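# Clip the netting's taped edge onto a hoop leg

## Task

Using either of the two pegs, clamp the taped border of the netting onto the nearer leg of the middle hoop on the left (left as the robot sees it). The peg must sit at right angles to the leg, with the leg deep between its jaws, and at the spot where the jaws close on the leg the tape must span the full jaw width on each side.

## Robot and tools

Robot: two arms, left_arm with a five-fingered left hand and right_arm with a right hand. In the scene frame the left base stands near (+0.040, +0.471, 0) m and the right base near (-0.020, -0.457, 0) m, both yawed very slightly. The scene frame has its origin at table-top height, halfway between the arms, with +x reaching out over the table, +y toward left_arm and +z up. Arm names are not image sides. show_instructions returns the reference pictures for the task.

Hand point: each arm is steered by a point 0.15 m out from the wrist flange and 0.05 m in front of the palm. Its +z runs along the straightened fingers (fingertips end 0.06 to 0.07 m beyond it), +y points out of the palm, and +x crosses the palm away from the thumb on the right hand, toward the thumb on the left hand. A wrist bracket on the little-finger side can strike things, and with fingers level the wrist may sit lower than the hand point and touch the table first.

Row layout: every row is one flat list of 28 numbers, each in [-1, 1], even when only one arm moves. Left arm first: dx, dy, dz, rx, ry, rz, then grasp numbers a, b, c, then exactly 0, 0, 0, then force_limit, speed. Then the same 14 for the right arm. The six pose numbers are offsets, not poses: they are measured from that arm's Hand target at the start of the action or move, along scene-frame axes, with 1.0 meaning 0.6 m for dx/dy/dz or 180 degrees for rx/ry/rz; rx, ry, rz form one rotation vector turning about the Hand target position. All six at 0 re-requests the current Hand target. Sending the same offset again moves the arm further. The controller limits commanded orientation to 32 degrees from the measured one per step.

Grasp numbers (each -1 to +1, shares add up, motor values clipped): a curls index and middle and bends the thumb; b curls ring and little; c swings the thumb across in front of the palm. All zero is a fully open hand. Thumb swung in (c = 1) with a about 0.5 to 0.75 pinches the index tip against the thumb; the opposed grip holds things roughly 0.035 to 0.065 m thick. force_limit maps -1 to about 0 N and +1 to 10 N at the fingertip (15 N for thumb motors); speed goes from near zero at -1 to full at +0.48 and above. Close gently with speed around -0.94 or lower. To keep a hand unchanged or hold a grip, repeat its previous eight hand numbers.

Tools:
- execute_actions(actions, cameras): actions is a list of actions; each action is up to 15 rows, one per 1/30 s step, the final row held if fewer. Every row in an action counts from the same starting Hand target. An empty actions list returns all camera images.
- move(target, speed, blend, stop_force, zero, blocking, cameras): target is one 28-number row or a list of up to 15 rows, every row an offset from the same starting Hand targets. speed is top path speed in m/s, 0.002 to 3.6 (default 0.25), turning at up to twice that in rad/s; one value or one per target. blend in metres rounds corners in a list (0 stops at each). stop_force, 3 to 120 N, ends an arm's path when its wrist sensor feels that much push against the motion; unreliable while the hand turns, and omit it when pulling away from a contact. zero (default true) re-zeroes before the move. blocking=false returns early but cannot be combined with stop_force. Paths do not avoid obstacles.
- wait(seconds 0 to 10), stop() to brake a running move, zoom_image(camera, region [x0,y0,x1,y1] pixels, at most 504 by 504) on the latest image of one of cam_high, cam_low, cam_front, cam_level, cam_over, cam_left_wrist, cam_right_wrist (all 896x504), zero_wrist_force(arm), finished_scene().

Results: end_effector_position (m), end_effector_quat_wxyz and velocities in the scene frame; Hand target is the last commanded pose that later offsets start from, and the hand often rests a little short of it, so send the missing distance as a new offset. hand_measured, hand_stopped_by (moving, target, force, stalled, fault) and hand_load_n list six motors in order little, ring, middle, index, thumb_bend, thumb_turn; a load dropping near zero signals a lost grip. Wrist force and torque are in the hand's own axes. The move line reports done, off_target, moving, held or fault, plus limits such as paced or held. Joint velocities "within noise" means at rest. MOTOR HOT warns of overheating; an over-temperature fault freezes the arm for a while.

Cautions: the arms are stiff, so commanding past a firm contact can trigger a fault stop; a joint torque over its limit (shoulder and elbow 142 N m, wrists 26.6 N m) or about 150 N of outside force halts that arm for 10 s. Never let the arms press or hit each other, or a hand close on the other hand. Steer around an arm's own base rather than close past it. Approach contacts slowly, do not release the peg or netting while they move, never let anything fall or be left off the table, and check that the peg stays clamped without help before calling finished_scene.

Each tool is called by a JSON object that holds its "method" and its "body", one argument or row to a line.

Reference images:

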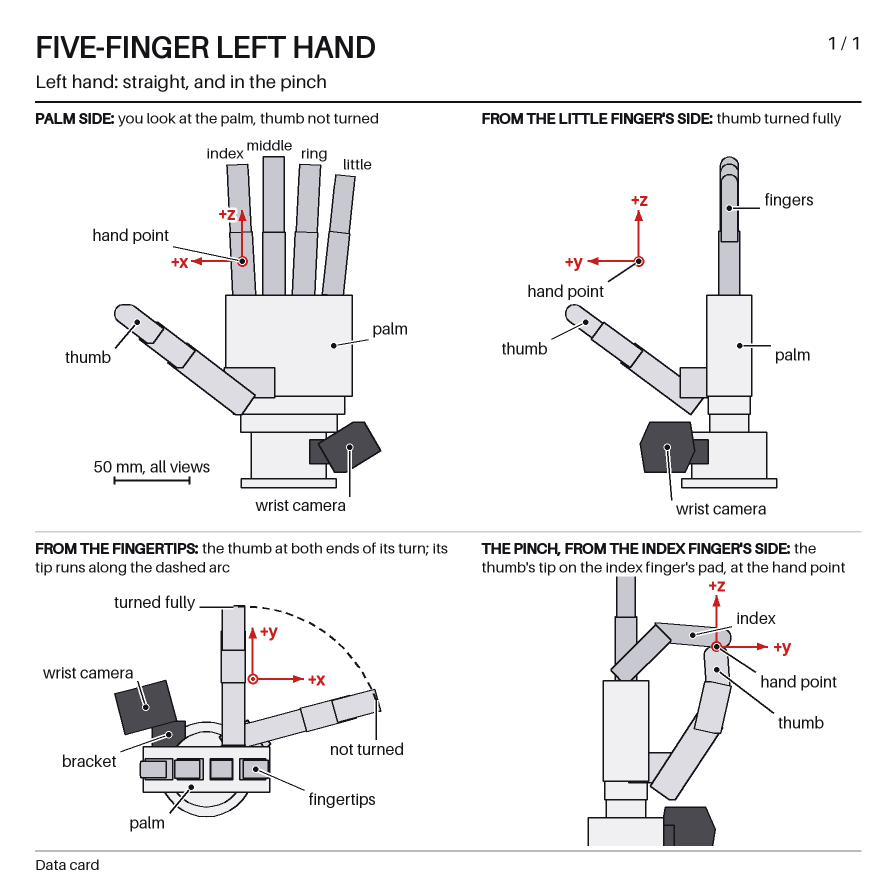

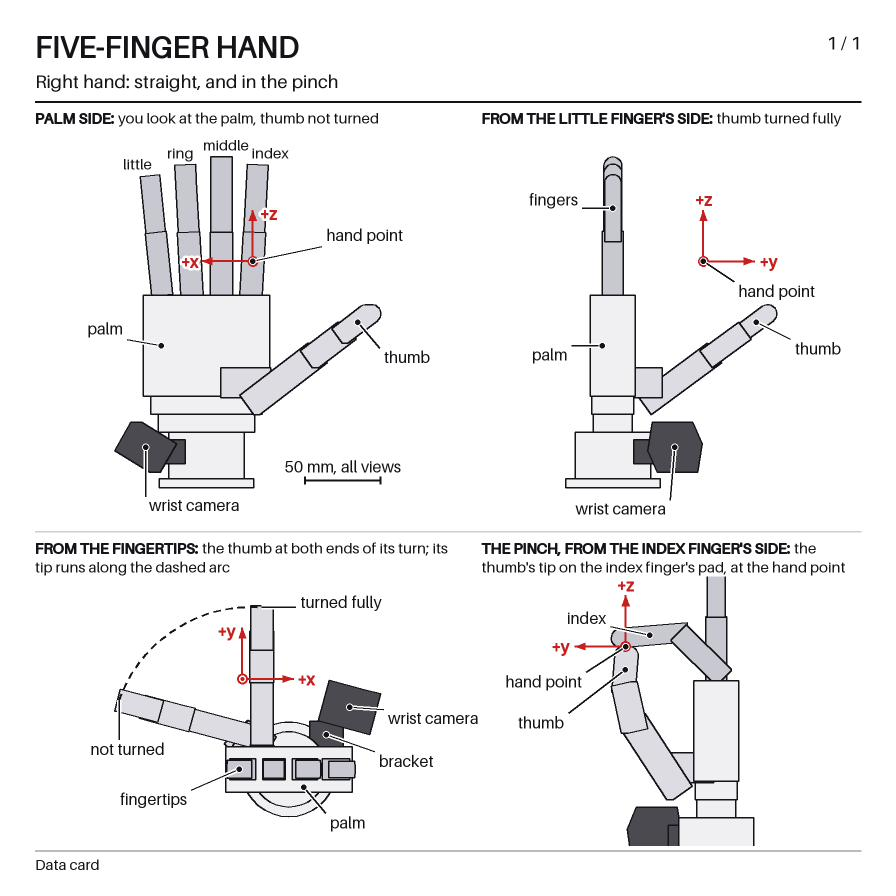

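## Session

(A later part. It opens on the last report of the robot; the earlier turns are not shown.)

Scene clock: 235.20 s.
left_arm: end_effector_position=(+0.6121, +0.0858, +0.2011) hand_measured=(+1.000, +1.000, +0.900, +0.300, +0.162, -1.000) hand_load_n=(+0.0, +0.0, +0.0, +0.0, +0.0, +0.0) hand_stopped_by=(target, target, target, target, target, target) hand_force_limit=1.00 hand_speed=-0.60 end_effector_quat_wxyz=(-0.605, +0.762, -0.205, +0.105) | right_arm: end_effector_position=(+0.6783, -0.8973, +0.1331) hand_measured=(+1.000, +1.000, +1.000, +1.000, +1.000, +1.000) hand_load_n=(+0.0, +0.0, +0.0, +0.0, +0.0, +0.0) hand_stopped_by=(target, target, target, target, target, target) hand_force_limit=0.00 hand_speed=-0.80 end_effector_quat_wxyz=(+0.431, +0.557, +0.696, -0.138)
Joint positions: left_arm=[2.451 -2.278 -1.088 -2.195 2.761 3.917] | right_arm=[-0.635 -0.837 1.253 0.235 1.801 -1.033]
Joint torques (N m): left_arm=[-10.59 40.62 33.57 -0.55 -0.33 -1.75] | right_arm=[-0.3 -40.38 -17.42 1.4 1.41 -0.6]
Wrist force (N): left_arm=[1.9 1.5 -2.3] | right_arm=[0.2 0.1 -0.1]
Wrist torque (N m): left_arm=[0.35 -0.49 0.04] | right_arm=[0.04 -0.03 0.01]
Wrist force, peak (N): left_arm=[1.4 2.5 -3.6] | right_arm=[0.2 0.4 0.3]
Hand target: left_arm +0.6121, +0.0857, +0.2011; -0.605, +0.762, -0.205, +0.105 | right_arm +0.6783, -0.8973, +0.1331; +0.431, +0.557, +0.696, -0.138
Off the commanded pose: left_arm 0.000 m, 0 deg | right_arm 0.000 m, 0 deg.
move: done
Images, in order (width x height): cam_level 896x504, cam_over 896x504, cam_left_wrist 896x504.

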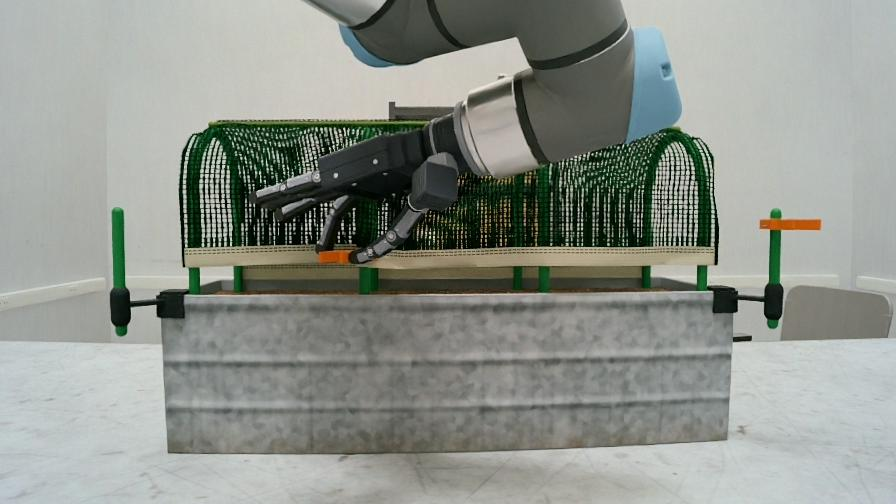

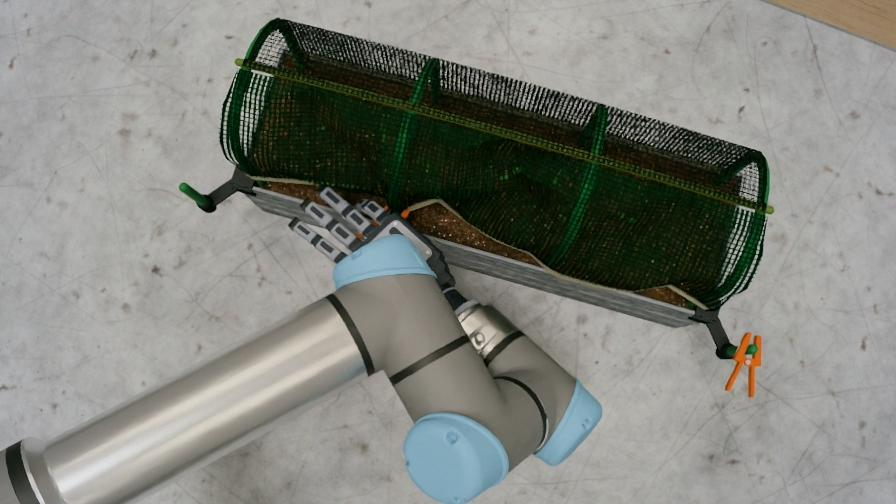

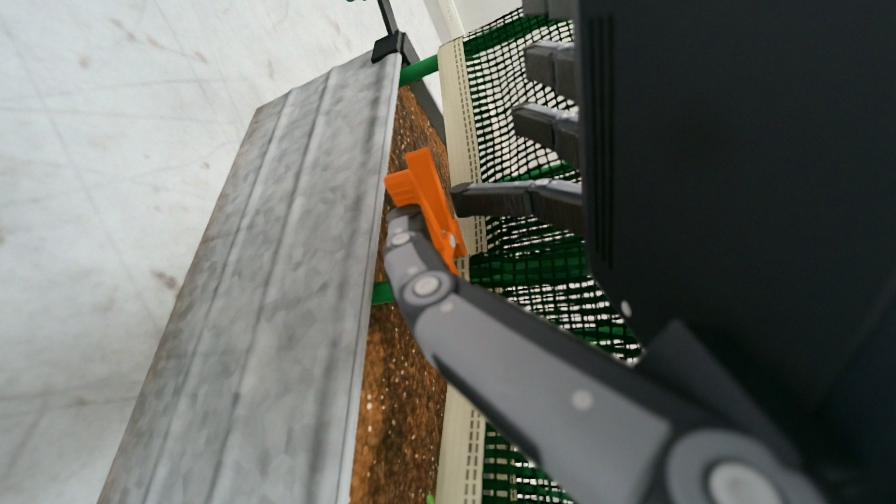

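{"method": "execute_actions", "body": {
  "actions": [
    [[0,0,0,0,0,0, 0.1,-1,1,0,0,0, 1,-0.5, 0,0,0,0,0,0, 0,0,0,0,0,0, 0,-0.8]]
  ]
}}

{"method": "move", "body": {
  "target": [
    [-0.0044,-0.009,0,0,0,0, 0.1,-1,1,0,0,0, 1,-0.5, 0,0,0,0,0,0, 0,0,0,0,0,0, 0,-0.8],
    [-0.0044,-0.009,0.08,0,0,0, 0.1,-1,1,0,0,0, 1,-0.5, 0,0,0,0,0,0, 0,0,0,0,0,0, 0,-0.8],
    [-0.11,0.0,0.16,0,0,0, 0.1,-1,1,0,0,0, 1,-0.5, 0,0,0,0,0,0, 0,0,0,0,0,0, 0,-0.8]
  ],
  "speed": [0.02,0.05,0.1],
  "cameras": ["cam_level","cam_over","cam_front","cam_high"]
}}

{"method": "zoom_image", "body": {
  "camera": "cam_level",
  "region": [295, 225, 395, 280]
}}

{"method": "zoom_image", "body": {
  "camera": "cam_over",
  "region": [345, 190, 415, 260]
}}

Scene clock: 236.57 s.
left_arm: end_effector_position=(+0.6121, +0.0857, +0.2011) hand_measured=(+1.000, +1.000, +1.000, +0.600, +0.276, -1.000) hand_load_n=(+0.0, +0.0, -0.5, -0.5, +0.0, +0.0) hand_stopped_by=(target, target, target, target, target, target) hand_force_limit=1.00 hand_speed=-0.50 end_effector_quat_wxyz=(-0.605, +0.762, -0.205, +0.105) | right_arm: end_effector_position=(+0.6783, -0.8973, +0.1331) hand_measured=(+1.000, +1.000, +1.000, +1.000, +1.000, +1.000) hand_load_n=(+0.0, +0.0, +0.0, +0.0, +0.0, +0.0) hand_stopped_by=(target, target, target, target, target, target) hand_force_limit=0.00 hand_speed=-0.80 end_effector_quat_wxyz=(+0.431, +0.557, +0.696, -0.138)
Joint positions: left_arm=[2.451 -2.278 -1.087 -2.196 2.761 3.917] | right_arm=[-0.635 -0.837 1.253 0.235 1.801 -1.033]
Joint torques (N m): left_arm=[-10.08 40.63 35.3 -0.89 0.54 -1.67] | right_arm=[0.05 -40.22 -16.91 1.53 1.48 -0.48]
Wrist force (N): left_arm=[2.0 1.9 -2.5] | right_arm=[-0.1 0.0 -0.1]
Wrist torque (N m): left_arm=[0.32 -0.50 0.05] | right_arm=[0.02 0.02 0.00]
Wrist force, peak (N): left_arm=[2.0 2.0 -2.6] | right_arm=[0.4 0.5 -0.3]
Hand target: left_arm +0.6121, +0.0857, +0.2011; -0.605, +0.762, -0.205, +0.105 | right_arm +0.6783, -0.8973, +0.1331; +0.431, +0.557, +0.696, -0.138
Off the commanded pose: left_arm 0.000 m, 0 deg | right_arm 0.000 m, 0 deg.

Scene clock: 240.00 s.
left_arm: end_effector_position=(+0.5462, +0.0857, +0.2971) hand_measured=(+1.000, +1.000, +1.000, +0.600, +0.276, -1.000) hand_load_n=(+0.0, +0.0, +0.0, +0.0, +0.0, +0.0) hand_stopped_by=(target, target, target, target, target, target) hand_force_limit=1.00 hand_speed=-0.50 end_effector_quat_wxyz=(-0.605, +0.762, -0.205, +0.105) | right_arm: end_effector_position=(+0.6783, -0.8973, +0.1331) hand_measured=(+1.000, +1.000, +1.000, +1.000, +1.000, +1.000) hand_load_n=(+0.0, +0.0, +0.0, +0.0, +0.0, +0.0) hand_stopped_by=(target, target, target, target, target, target) hand_force_limit=0.00 hand_speed=-0.80 end_effector_quat_wxyz=(+0.431, +0.557, +0.696, -0.138)
Joint positions: left_arm=[2.387 -2.156 -1.028 -2.471 2.711 3.815] | right_arm=[-0.635 -0.837 1.253 0.235 1.801 -1.033]
Joint torques (N m): left_arm=[-10.4 54.46 9.26 -1.33 -0.63 -1.57] | right_arm=[0.09 -40.71 -16.91 1.49 1.51 -0.55]
Wrist force (N): left_arm=[1.7 1.7 -2.1] | right_arm=[0.1 0.3 -0.1]
Wrist torque (N m): left_arm=[0.38 -0.43 -0.03] | right_arm=[0.07 -0.02 0.01]
Wrist force, peak (N): left_arm=[1.6 2.3 -3.0] | right_arm=[0.5 0.4 -0.3]
Hand target: left_arm +0.5461, +0.0857, +0.2971; -0.605, +0.762, -0.205, +0.105 | right_arm +0.6783, -0.8973, +0.1331; +0.431, +0.557, +0.696, -0.138
Off the commanded pose: left_arm 0.000 m, 0 deg | right_arm 0.000 m, 0 deg.
move: done
Images, in order (width x height): cam_high 896x504, cam_front 896x504, cam_level 896x504, cam_over 896x504.

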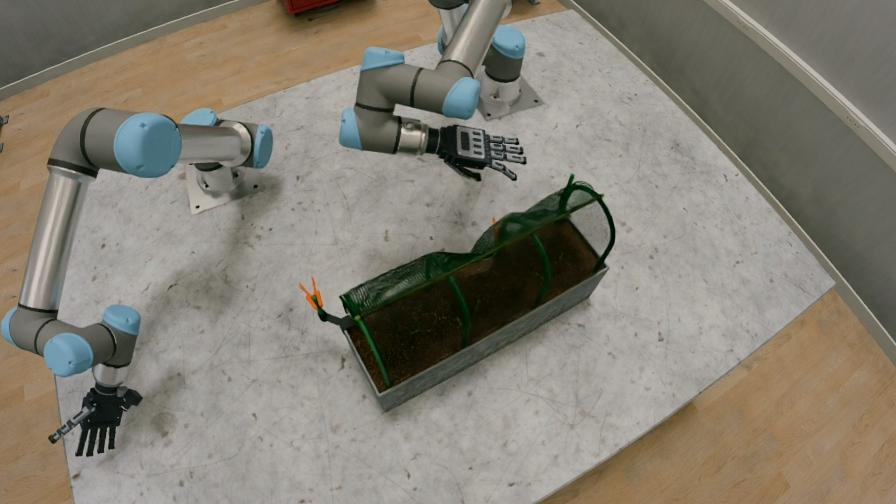

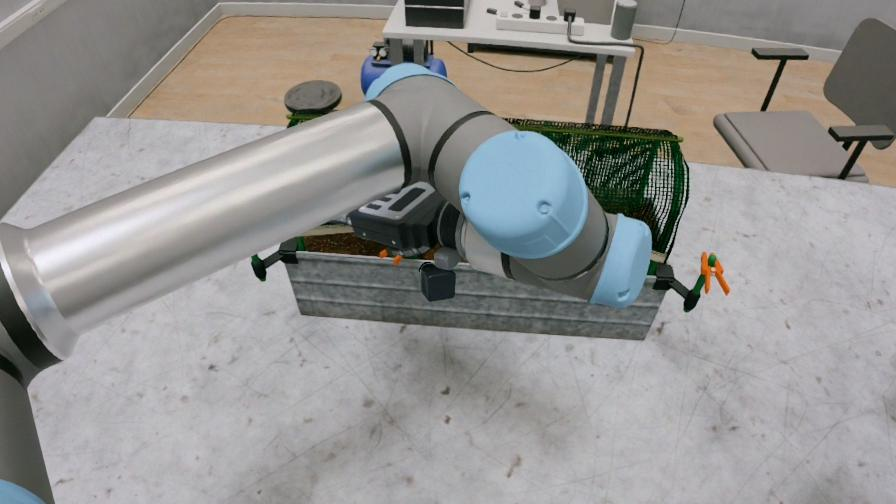

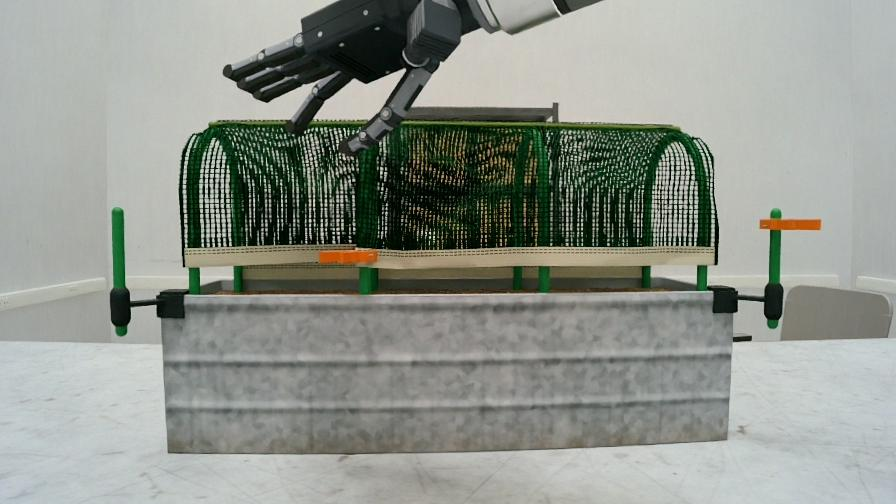

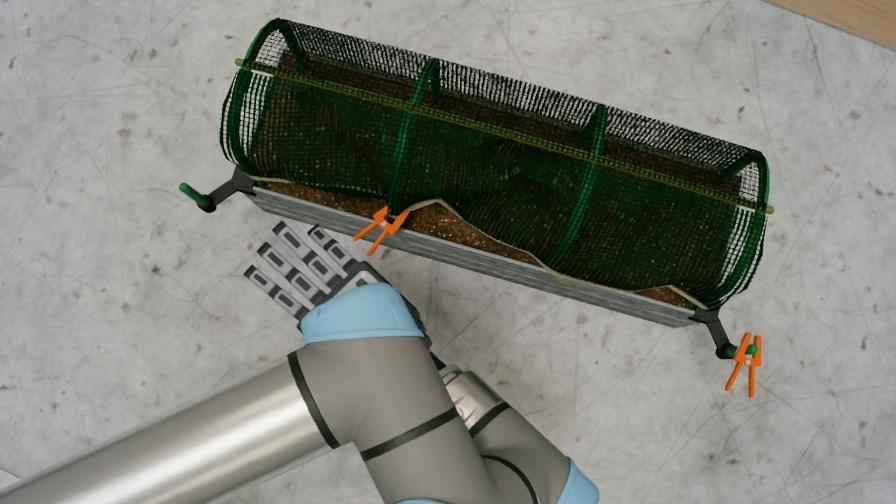

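Scaled by 5.040 from the camera's 896x504 image, which has a finer 1280x720 frame.

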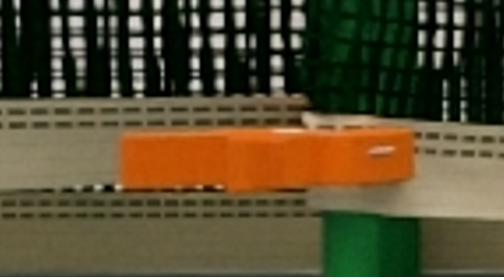

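Scaled by 7.200 from the camera's 896x504 image, which has a finer 1280x720 frame.

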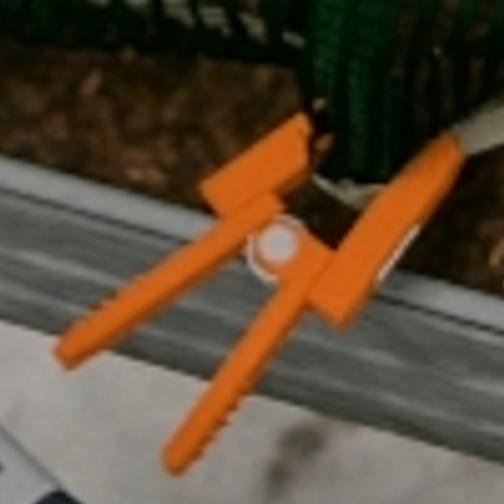

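{"method": "zoom_image", "body": {
  "camera": "cam_over",
  "region": [370, 190, 415, 235]
}}

{"method": "zoom_image", "body": {
  "camera": "cam_over",
  "region": [345, 40, 455, 260]
}}

Scaled by 11.200 from the camera's 896x504 image, which has a finer 1280x720 frame.

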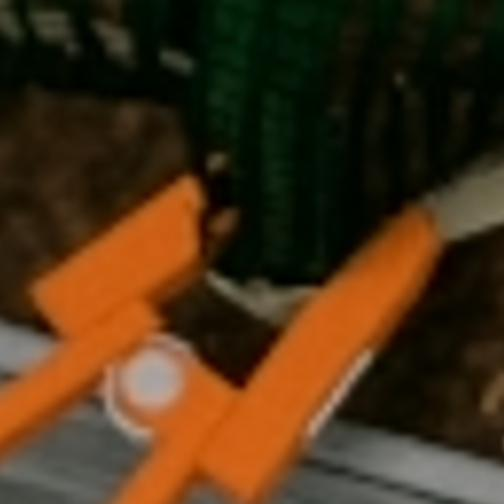

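Scaled by 2.291 from the camera's 896x504 image, which has a finer 1280x720 frame.

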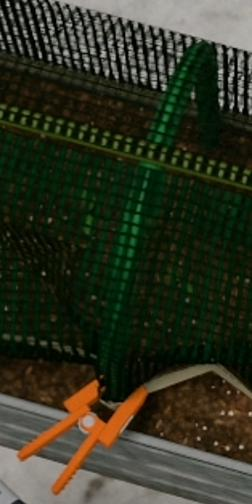

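{"method": "zoom_image", "body": {
  "camera": "cam_level",
  "region": [285, 235, 345, 275]
}}

{"method": "zoom_image", "body": {
  "camera": "cam_level",
  "region": [335, 235, 395, 275]
}}

Scaled by 8.400 from the camera's 896x504 image, which has a finer 1280x720 frame.

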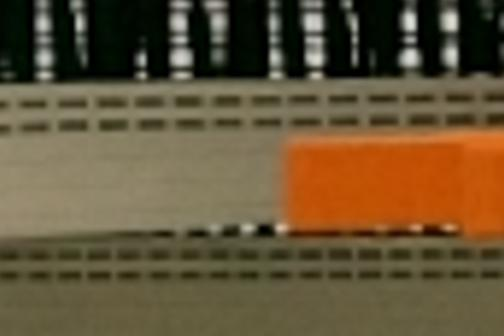

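Scaled by 8.400 from the camera's 896x504 image, which has a finer 1280x720 frame.

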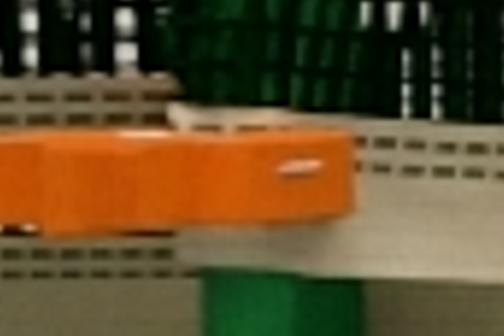

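{"method": "execute_actions", "body": {
  "actions": [],
  "cameras": ["cam_level","cam_low","cam_left_wrist","cam_over"]
}}

{"method": "zoom_image", "body": {
  "camera": "cam_level",
  "region": [315, 235, 395, 275]
}}

{"method": "zoom_image", "body": {
  "camera": "cam_left_wrist",
  "region": [300, 100, 600, 400]
}}

Scene clock: 243.27 s.
left_arm: end_effector_position=(+0.5461, +0.0857, +0.2971) hand_measured=(+1.000, +1.000, +1.000, +0.600, +0.276, -1.000) hand_load_n=(+0.0, -0.5, +0.0, +0.0, +0.0, +0.0) hand_stopped_by=(target, target, target, target, target, target) hand_force_limit=1.00 hand_speed=-0.50 end_effector_quat_wxyz=(-0.605, +0.762, -0.205, +0.105) | right_arm: end_effector_position=(+0.6783, -0.8973, +0.1331) hand_measured=(+1.000, +1.000, +1.000, +1.000, +1.000, +1.000) hand_load_n=(+0.0, +0.0, +0.0, +0.0, +0.0, +0.0) hand_stopped_by=(target, target, target, target, target, target) hand_force_limit=0.00 hand_speed=-0.80 end_effector_quat_wxyz=(+0.431, +0.557, +0.696, -0.138)
Joint positions: left_arm=[2.387 -2.156 -1.028 -2.471 2.711 3.815] | right_arm=[-0.635 -0.837 1.253 0.235 1.801 -1.033]
Joint velocities: within noise
Joint torques (N m): left_arm=[-11.25 53.15 8.57 -0.97 -0.74 -1.63] | right_arm=[0.24 -40.25 -17.05 1.52 1.55 -0.45]
Wrist force (N): left_arm=[1.9 1.5 -2.4] | right_arm=[0.3 -0.2 0.1]
Wrist torque (N m): left_arm=[0.37 -0.47 -0.01] | right_arm=[-0.03 -0.06 0.01]
Wrist force, peak (N): left_arm=[2.1 1.8 -2.5] | right_arm=[0.5 0.3 -0.1]
Hand target: left_arm +0.5461, +0.0857, +0.2971; -0.605, +0.762, -0.205, +0.105 | right_arm +0.6783, -0.8973, +0.1331; +0.431, +0.557, +0.696, -0.138
Off the commanded pose: left_arm 0.000 m, 0 deg | right_arm 0.000 m, 0 deg.
Images, in order (width x height): cam_low 896x504, cam_level 896x504, cam_over 896x504, cam_left_wrist 896x504.

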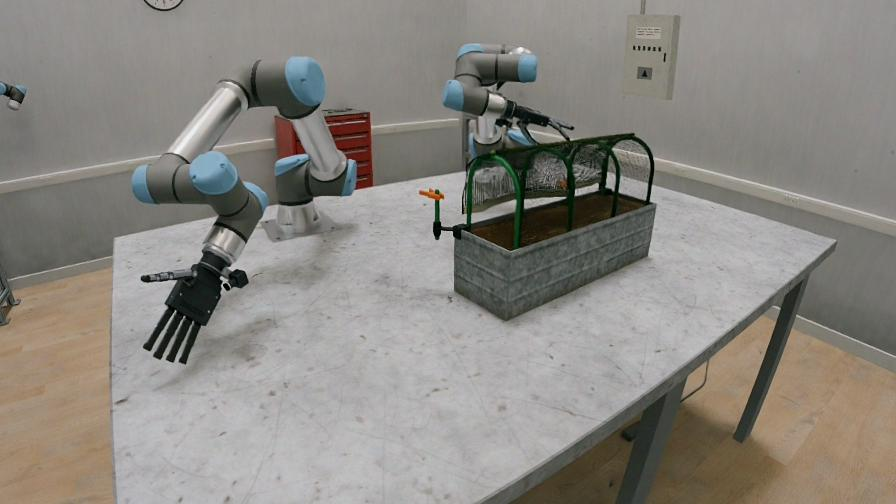

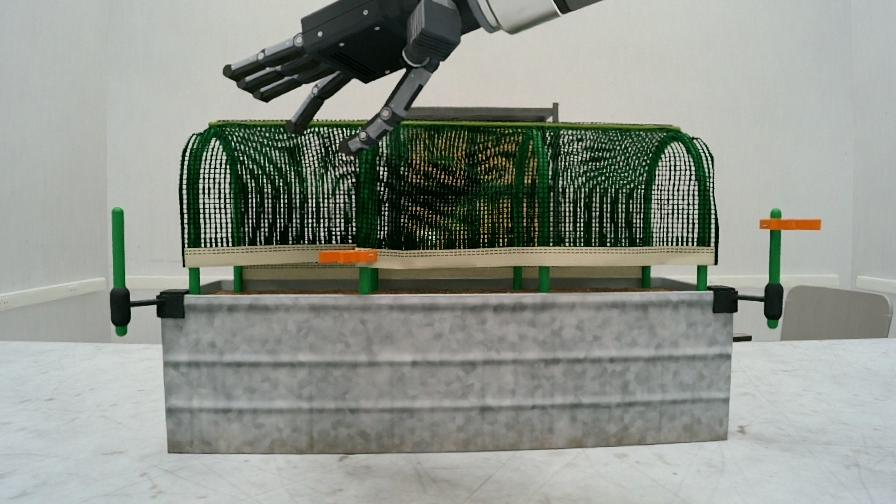

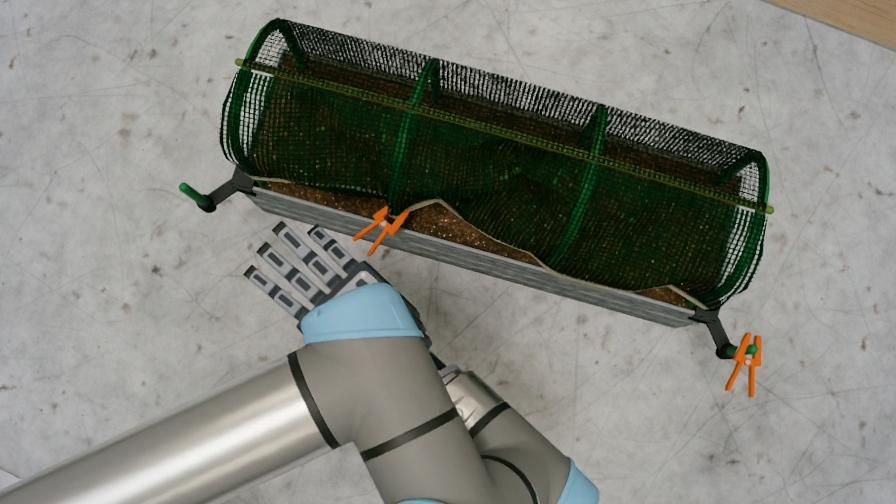

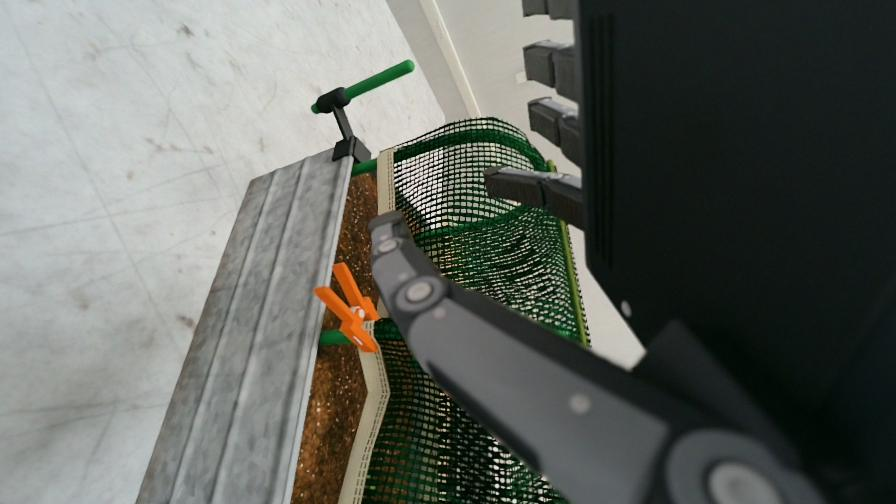

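Scaled by 6.300 from the camera's 896x504 image, which has a finer 1280x720 frame.

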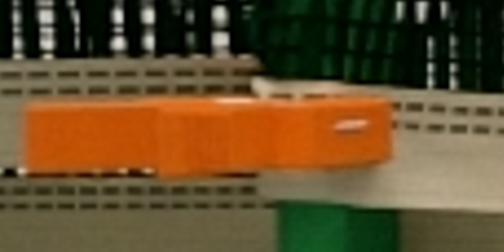

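Scaled by 1.680 from the camera's 896x504 image, which has a finer 1280x720 frame.

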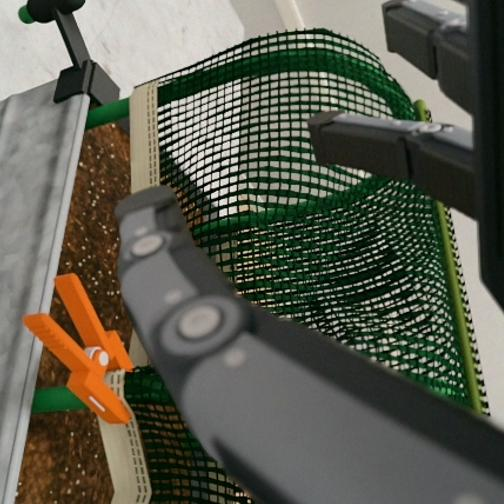

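{"method": "finished_scene", "body": {

}}

The scene is finished: the task was done.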